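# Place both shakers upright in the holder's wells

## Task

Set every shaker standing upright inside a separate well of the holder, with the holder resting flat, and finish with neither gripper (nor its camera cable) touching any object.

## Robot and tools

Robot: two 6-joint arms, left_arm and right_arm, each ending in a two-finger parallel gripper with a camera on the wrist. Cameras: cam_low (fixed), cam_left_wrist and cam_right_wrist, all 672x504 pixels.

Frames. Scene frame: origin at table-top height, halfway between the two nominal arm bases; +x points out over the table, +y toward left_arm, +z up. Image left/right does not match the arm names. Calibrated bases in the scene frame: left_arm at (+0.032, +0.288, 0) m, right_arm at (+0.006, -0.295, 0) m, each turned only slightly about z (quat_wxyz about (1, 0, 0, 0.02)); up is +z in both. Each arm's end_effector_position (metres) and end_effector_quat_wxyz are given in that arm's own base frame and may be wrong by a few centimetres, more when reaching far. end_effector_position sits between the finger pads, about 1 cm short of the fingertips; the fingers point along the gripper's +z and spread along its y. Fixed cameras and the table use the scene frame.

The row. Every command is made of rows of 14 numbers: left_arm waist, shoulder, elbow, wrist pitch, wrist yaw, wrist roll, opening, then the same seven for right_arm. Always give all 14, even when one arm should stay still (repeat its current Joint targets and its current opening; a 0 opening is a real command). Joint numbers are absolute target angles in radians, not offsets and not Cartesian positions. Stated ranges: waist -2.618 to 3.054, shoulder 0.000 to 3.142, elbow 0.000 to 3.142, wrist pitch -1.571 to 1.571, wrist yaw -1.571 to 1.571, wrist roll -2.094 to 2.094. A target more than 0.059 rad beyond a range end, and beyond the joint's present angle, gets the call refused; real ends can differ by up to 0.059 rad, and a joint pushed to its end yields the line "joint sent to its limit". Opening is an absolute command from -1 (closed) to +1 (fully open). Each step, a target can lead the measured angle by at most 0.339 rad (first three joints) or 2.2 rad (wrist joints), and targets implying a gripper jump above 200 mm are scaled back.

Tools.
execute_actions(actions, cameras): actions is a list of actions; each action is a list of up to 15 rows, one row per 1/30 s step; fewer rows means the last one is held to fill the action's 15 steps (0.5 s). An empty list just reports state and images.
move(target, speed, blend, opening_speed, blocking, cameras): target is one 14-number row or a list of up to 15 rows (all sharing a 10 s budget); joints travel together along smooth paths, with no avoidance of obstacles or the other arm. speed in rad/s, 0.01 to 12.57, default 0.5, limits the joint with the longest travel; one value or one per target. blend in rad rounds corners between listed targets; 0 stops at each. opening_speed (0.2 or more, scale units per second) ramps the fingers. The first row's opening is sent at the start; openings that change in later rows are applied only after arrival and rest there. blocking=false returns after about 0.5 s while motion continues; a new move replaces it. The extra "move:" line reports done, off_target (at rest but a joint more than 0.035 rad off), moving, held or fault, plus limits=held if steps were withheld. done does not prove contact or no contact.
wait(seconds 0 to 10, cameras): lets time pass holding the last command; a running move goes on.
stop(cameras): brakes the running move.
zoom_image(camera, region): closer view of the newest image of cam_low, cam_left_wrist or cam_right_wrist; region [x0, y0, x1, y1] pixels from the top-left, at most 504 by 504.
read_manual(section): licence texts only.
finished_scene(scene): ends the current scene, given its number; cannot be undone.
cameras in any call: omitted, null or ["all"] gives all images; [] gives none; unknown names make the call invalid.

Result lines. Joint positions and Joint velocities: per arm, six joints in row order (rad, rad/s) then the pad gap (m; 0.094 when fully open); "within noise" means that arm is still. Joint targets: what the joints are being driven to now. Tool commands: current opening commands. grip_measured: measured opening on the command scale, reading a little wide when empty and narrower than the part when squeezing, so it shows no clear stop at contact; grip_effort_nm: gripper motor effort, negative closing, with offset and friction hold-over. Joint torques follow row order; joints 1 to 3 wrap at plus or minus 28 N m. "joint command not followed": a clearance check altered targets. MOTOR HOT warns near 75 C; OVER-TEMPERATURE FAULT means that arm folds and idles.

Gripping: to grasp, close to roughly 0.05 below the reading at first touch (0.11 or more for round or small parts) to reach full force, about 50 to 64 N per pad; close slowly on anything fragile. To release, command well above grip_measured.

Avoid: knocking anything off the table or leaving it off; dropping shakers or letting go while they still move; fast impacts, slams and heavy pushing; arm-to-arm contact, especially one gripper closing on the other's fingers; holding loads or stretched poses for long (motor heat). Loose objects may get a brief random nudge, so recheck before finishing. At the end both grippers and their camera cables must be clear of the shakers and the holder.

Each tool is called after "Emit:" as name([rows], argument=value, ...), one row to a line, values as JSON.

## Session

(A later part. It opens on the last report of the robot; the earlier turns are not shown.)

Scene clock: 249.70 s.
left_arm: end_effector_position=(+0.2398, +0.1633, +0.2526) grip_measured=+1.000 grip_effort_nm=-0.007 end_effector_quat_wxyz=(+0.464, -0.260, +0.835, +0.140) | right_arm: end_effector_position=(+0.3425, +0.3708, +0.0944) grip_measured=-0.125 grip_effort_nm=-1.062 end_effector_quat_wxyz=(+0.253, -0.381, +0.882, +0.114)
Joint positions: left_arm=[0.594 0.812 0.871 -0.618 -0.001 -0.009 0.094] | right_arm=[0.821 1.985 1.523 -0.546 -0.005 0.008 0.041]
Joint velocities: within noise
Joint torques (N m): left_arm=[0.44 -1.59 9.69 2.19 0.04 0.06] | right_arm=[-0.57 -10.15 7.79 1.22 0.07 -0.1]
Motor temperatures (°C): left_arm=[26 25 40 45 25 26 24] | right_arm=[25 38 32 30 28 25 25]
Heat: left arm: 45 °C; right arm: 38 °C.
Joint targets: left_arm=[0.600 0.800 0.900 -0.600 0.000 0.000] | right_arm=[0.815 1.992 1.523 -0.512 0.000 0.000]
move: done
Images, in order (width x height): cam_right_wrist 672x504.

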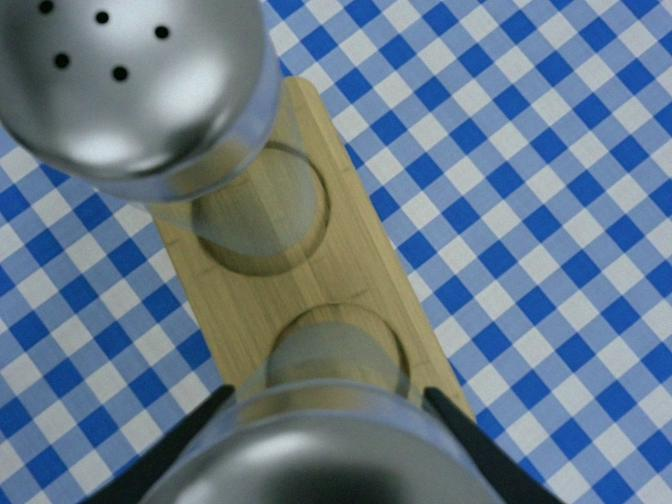

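Emit:
move(target=[0.6,0.8,0.9,-0.6,0,0,1,0.807,2.0,1.481,-0.444,0,0,-0.4], speed=0.15, cameras=["cam_right_wrist"])

Emit:
zoom_image(camera="cam_right_wrist", region=[180, 130, 500, 504])

Scene clock: 259.40 s.
left_arm: end_effector_position=(+0.2398, +0.1633, +0.2526) grip_measured=+1.000 grip_effort_nm=-0.007 end_effector_quat_wxyz=(+0.464, -0.260, +0.835, +0.140) | right_arm: end_effector_position=(+0.3475, +0.3710, +0.0888) grip_measured=-0.125 grip_effort_nm=-1.062 end_effector_quat_wxyz=(+0.266, -0.376, +0.880, +0.118)
Joint positions: left_arm=[0.594 0.812 0.871 -0.618 -0.001 -0.009 0.094] | right_arm=[0.815 1.985 1.484 -0.479 -0.005 0.008 0.041]
Joint velocities: within noise
Joint torques (N m): left_arm=[0.44 -1.57 9.69 2.2 0.03 0.07] | right_arm=[-0.69 -9.55 7.43 1.24 0.07 -0.1]
Motor temperatures (°C): left_arm=[26 25 40 45 25 26 24] | right_arm=[25 40 32 30 28 25 25]
Heat: left arm: 45 °C; right arm: 40 °C.
Joint targets: left_arm=[0.600 0.800 0.900 -0.600 0.000 0.000] | right_arm=[0.807 2.000 1.481 -0.444 0.000 0.000]
move: done
Images, in order (width x height): cam_right_wrist 672x504.

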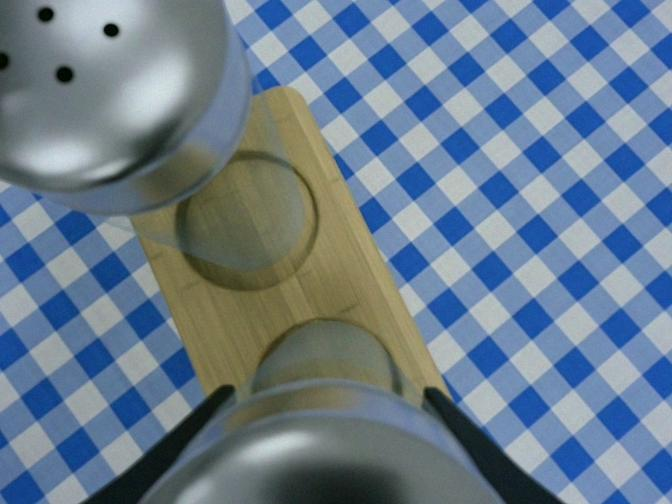

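Scaled by 1.348 from the camera's 672x504 image, which has a finer 960x720 frame.

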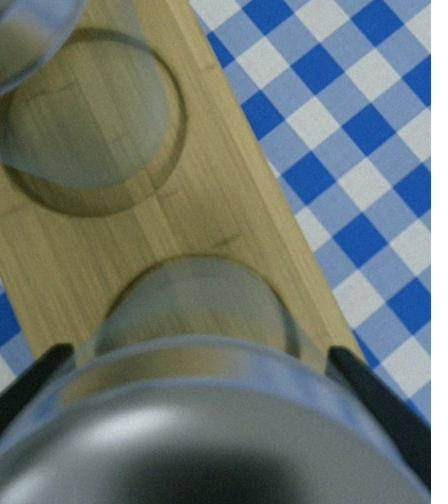

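Emit:
move(target=[0.6,0.8,0.9,-0.6,0,0,1,0.810,1.997,1.458,-0.43,0,0,-0.4], speed=0.12, cameras=["cam_right_wrist"])

Emit:
zoom_image(camera="cam_right_wrist", region=[180, 130, 500, 504])

Scene clock: 274.47 s.
left_arm: end_effector_position=(+0.2398, +0.1633, +0.2526) grip_measured=+1.000 grip_effort_nm=-0.012 end_effector_quat_wxyz=(+0.464, -0.260, +0.835, +0.140) | right_arm: end_effector_position=(+0.3453, +0.3687, +0.0823) grip_measured=-0.125 grip_effort_nm=-1.057 end_effector_quat_wxyz=(+0.262, -0.376, +0.881, +0.117)
Joint positions: left_arm=[0.594 0.812 0.871 -0.618 -0.001 -0.009 0.094] | right_arm=[0.815 1.985 1.462 -0.465 -0.005 0.008 0.041]
Joint velocities: within noise
Joint torques (N m): left_arm=[0.44 -1.58 9.7 2.19 0.03 0.06] | right_arm=[-0.4 -9.74 7.35 1.26 0.07 -0.1]
Motor temperatures (°C): left_arm=[26 25 40 46 25 26 24] | right_arm=[25 41 32 30 28 25 25]
Heat: left arm: 46 °C; right arm: 41 °C.
Joint targets: left_arm=[0.600 0.800 0.900 -0.600 0.000 0.000] | right_arm=[0.810 1.997 1.458 -0.430 0.000 0.000]
move: done
Images, in order (width x height): cam_right_wrist 672x504.

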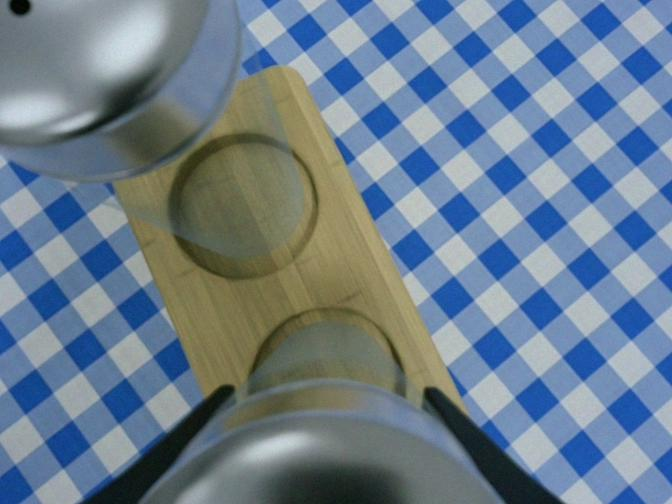

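Scaled by 1.348 from the camera's 672x504 image, which has a finer 960x720 frame.

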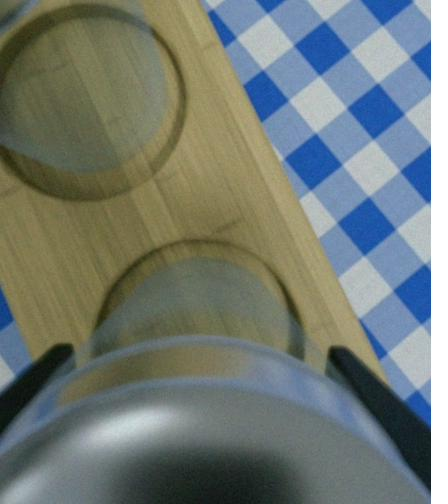

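Emit:
move([
  [0.6,0.8,0.9,-0.6,0,0,1,0.826,2.000,1.447,-0.417,0,0,-0.4],
  [0.6,0.8,0.9,-0.6,0,0,1,0.826,2.002,1.436,-0.404,0,0,-0.4],
], speed=0.1, cameras=["cam_right_wrist"])

Emit:
zoom_image(camera="cam_right_wrist", region=[180, 130, 500, 504])

Scene clock: 283.70 s.
left_arm: end_effector_position=(+0.2398, +0.1633, +0.2526) grip_measured=+1.000 grip_effort_nm=-0.007 end_effector_quat_wxyz=(+0.464, -0.260, +0.835, +0.140) | right_arm: end_effector_position=(+0.3435, +0.3695, +0.0777) grip_measured=-0.125 grip_effort_nm=-1.057 end_effector_quat_wxyz=(+0.264, -0.378, +0.879, +0.118)
Joint positions: left_arm=[0.594 0.812 0.871 -0.618 -0.001 -0.009 0.094] | right_arm=[0.818 1.985 1.441 -0.439 -0.004 0.008 0.041]
Joint velocities: within noise
Joint torques (N m): left_arm=[0.46 -1.58 9.7 2.19 0.03 0.07] | right_arm=[0.72 -9.35 7.24 1.23 0.07 -0.1]
Motor temperatures (°C): left_arm=[26 25 40 46 25 26 24] | right_arm=[25 41 32 31 28 25 26]
Heat: left arm: 46 °C; right arm: 41 °C.
Joint targets: left_arm=[0.600 0.800 0.900 -0.600 0.000 0.000] | right_arm=[0.826 2.002 1.436 -0.404 0.000 0.000]
move: done
Images, in order (width x height): cam_right_wrist 672x504.

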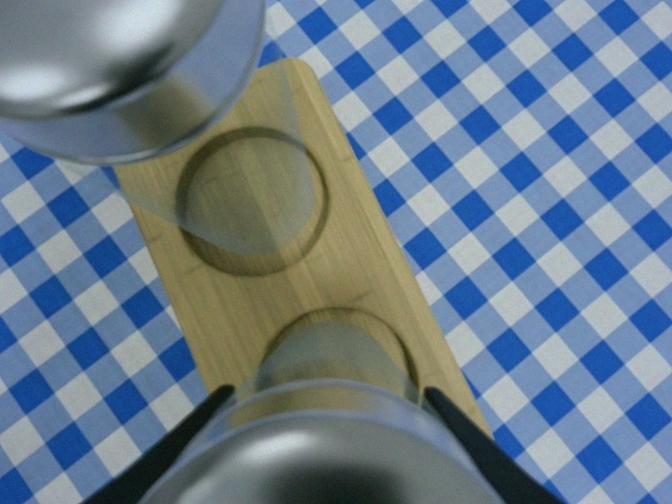

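Scaled by 1.348 from the camera's 672x504 image, which has a finer 960x720 frame.

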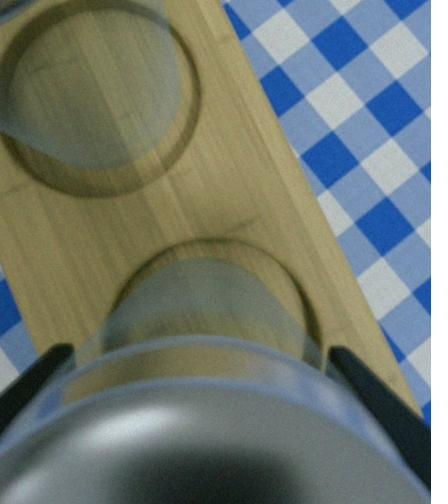

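Emit:
move([
  [0.6,0.8,0.9,-0.6,0,0,1,0.812,2.007,1.430,-0.388,0,0,-0.4],
  [0.6,0.8,0.9,-0.6,0,0,1,0.812,2.010,1.424,-0.377,0,0,-0.4],
], speed=0.1, cameras=["cam_right_wrist"])

Scene clock: 292.13 s.
left_arm: end_effector_position=(+0.2398, +0.1633, +0.2526) grip_measured=+1.000 grip_effort_nm=-0.007 end_effector_quat_wxyz=(+0.464, -0.260, +0.835, +0.140) | right_arm: end_effector_position=(+0.3454, +0.3713, +0.0767) grip_measured=-0.125 grip_effort_nm=-1.053 end_effector_quat_wxyz=(+0.270, -0.377, +0.878, +0.120)
Joint positions: left_arm=[0.594 0.812 0.871 -0.618 -0.001 -0.009 0.094] | right_arm=[0.818 1.989 1.434 -0.417 -0.003 0.008 0.041]
Joint velocities: within noise
Joint torques (N m): left_arm=[0.44 -1.58 9.69 2.19 0.03 0.07] | right_arm=[-0.58 -9.03 6.69 1.3 0.06 -0.1]
Motor temperatures (°C): left_arm=[26 25 40 46 25 26 24] | right_arm=[25 41 32 31 28 25 26]
Heat: left arm: 46 °C; right arm: 41 °C.
Joint targets: left_arm=[0.600 0.800 0.900 -0.600 0.000 0.000] | right_arm=[0.812 2.010 1.424 -0.377 0.000 0.000]
move: off_target (right_arm); right_arm: the wrist pitch is farthest, 0.040 rad from its target
Images, in order (width x height): cam_right_wrist 672x504.

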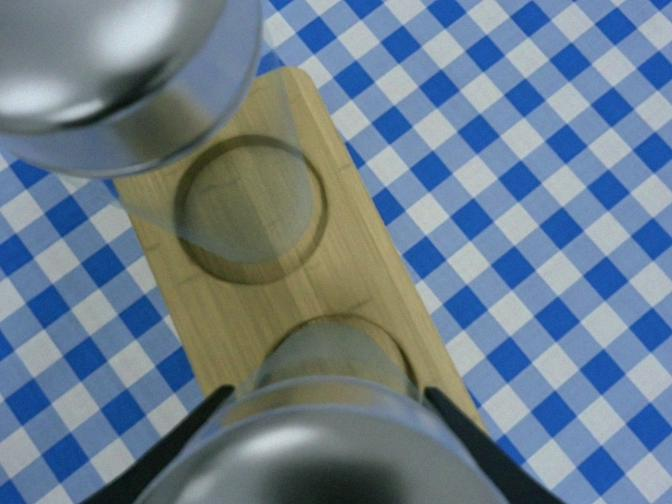

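Emit:
move(target=[0.6,0.8,0.9,-0.6,0,0,1,0.815,2.000,1.433,-0.400,0,0,-0.4], speed=0.1, cameras=[])

Emit:
move(target=[0.6,0.8,0.9,-0.6,0,0,1,0.815,2.000,1.433,-0.400,0,0,0.5], speed=0.1, opening_speed=0.4, cameras=["cam_right_wrist"])

Scene clock: 300.00 s.
left_arm: end_effector_position=(+0.2398, +0.1633, +0.2527) grip_measured=+1.000 grip_effort_nm=-0.012 end_effector_quat_wxyz=(+0.464, -0.260, +0.835, +0.140) | right_arm: end_effector_position=(+0.3454, +0.3714, +0.0768) grip_measured=-0.125 grip_effort_nm=-1.053 end_effector_quat_wxyz=(+0.270, -0.377, +0.878, +0.120)
Joint positions: left_arm=[0.594 0.812 0.871 -0.617 -0.001 -0.009 0.094] | right_arm=[0.818 1.989 1.434 -0.417 -0.003 0.008 0.041]
Joint velocities: within noise
Joint torques (N m): left_arm=[0.44 -1.58 9.69 2.19 0.03 0.06] | right_arm=[-0.32 -9.77 7.54 1.09 0.06 -0.1]
Motor temperatures (°C): left_arm=[26 25 40 46 25 26 24] | right_arm=[25 40 32 32 28 25 26]
Heat: left arm: 46 °C; right arm: 40 °C.
Joint targets: left_arm=[0.600 0.800 0.900 -0.600 0.000 0.000] | right_arm=[0.815 2.000 1.433 -0.400 0.000 0.000]
move: done
No camera images: "cameras" was empty.

Scene clock: 302.47 s.
left_arm: end_effector_position=(+0.2398, +0.1633, +0.2527) grip_measured=+1.000 grip_effort_nm=-0.007 end_effector_quat_wxyz=(+0.464, -0.260, +0.835, +0.140) | right_arm: end_effector_position=(+0.3458, +0.3718, +0.0770) grip_measured=+0.498 grip_effort_nm=0.051 end_effector_quat_wxyz=(+0.271, -0.377, +0.877, +0.120)
Joint positions: left_arm=[0.594 0.812 0.871 -0.617 -0.001 -0.009 0.094] | right_arm=[0.818 1.989 1.434 -0.414 -0.003 0.008 0.07]
Joint velocities: within noise
Joint torques (N m): left_arm=[0.46 -1.58 9.7 2.18 0.03 0.07] | right_arm=[-0.31 -9.77 7.54 1.06 0.06 -0.1]
Motor temperatures (°C): left_arm=[26 25 40 46 25 26 24] | right_arm=[25 40 32 31 28 25 26]
Heat: left arm: 46 °C; right arm: 40 °C.
Joint targets: left_arm=[0.600 0.800 0.900 -0.600 0.000 0.000] | right_arm=[0.815 2.000 1.433 -0.400 0.000 0.000]
move: done
Images, in order (width x height): cam_right_wrist 672x504.

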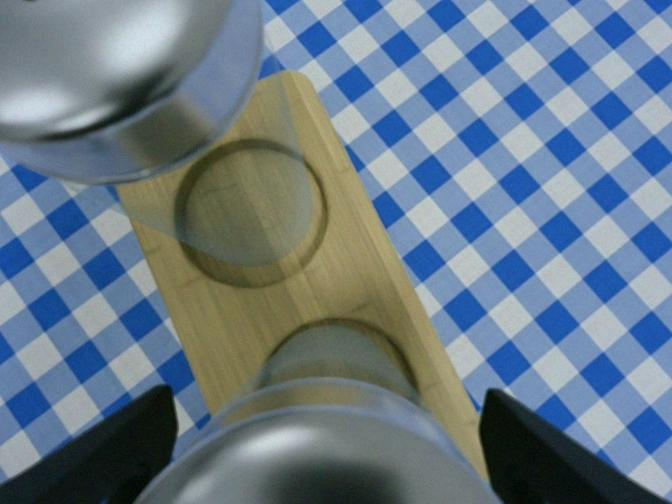

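Emit:
move([
  [0.6,0.8,0.9,-0.6,0,0,1,0.815,1.875,1.411,-0.497,0,0,0.5],
  [0.6,0.8,0.9,-0.6,0,0,1,0.815,1.765,1.412,-0.6,0,0,0.5],
  [0.6,0.8,0.9,-0.6,0,0,1,0.815,1.5,1.5,-0.95,0,0,0.5],
], speed=0.35, blend=0.03, cameras=["cam_right_wrist","cam_low"])

Emit:
zoom_image(camera="cam_right_wrist", region=[180, 0, 480, 300])

Scene clock: 319.20 s.
left_arm: end_effector_position=(+0.2398, +0.1633, +0.2527) grip_measured=+1.000 grip_effort_nm=-0.012 end_effector_quat_wxyz=(+0.464, -0.260, +0.835, +0.140) | right_arm: end_effector_position=(+0.2675, +0.2881, +0.2279) grip_measured=+0.498 grip_effort_nm=0.056 end_effector_quat_wxyz=(+0.270, -0.377, +0.878, +0.120)
Joint positions: left_arm=[0.594 0.812 0.871 -0.617 -0.001 -0.009 0.094] | right_arm=[0.818 1.518 1.481 -0.934 -0.003 0.008 0.07]
Joint velocities: within noise
Joint torques (N m): left_arm=[0.44 -1.58 9.7 2.18 0.03 0.07] | right_arm=[-0.31 -7.92 9.69 0.79 0.06 -0.1]
Motor temperatures (°C): left_arm=[26 25 40 46 25 26 24] | right_arm=[25 40 32 31 28 25 25]
Heat: left arm: 46 °C; right arm: 40 °C.
Joint targets: left_arm=[0.600 0.800 0.900 -0.600 0.000 0.000] | right_arm=[0.815 1.500 1.500 -0.950 0.000 0.000]
move: done
Images, in order (width x height): cam_low 672x504, cam_right_wrist 672x504.

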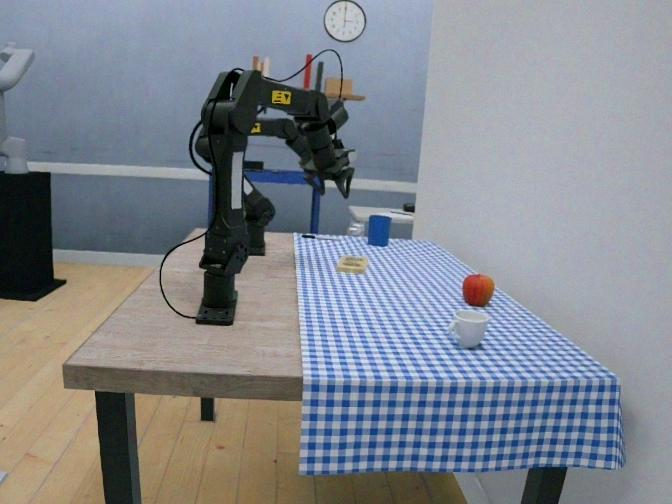

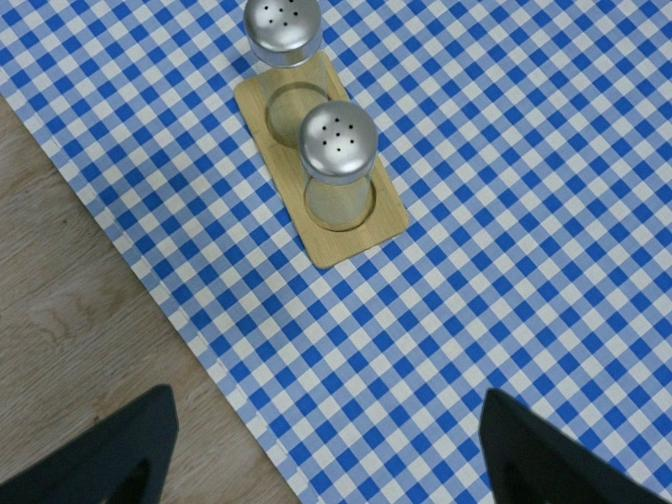

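Scaled by 1.680 from the camera's 672x504 image, which has a finer 960x720 frame.

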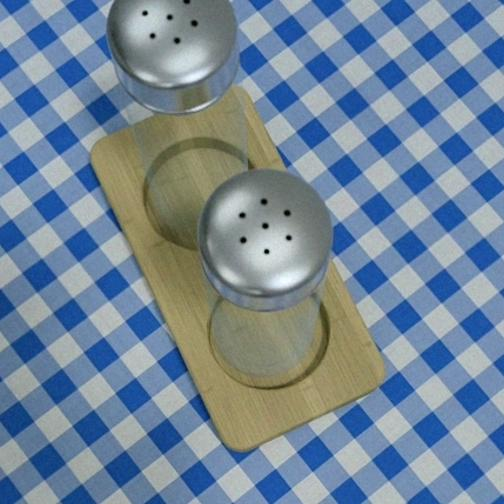

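Both seated upright.

Emit:
finished_scene(scene=3)

The scene is finished: the task was done.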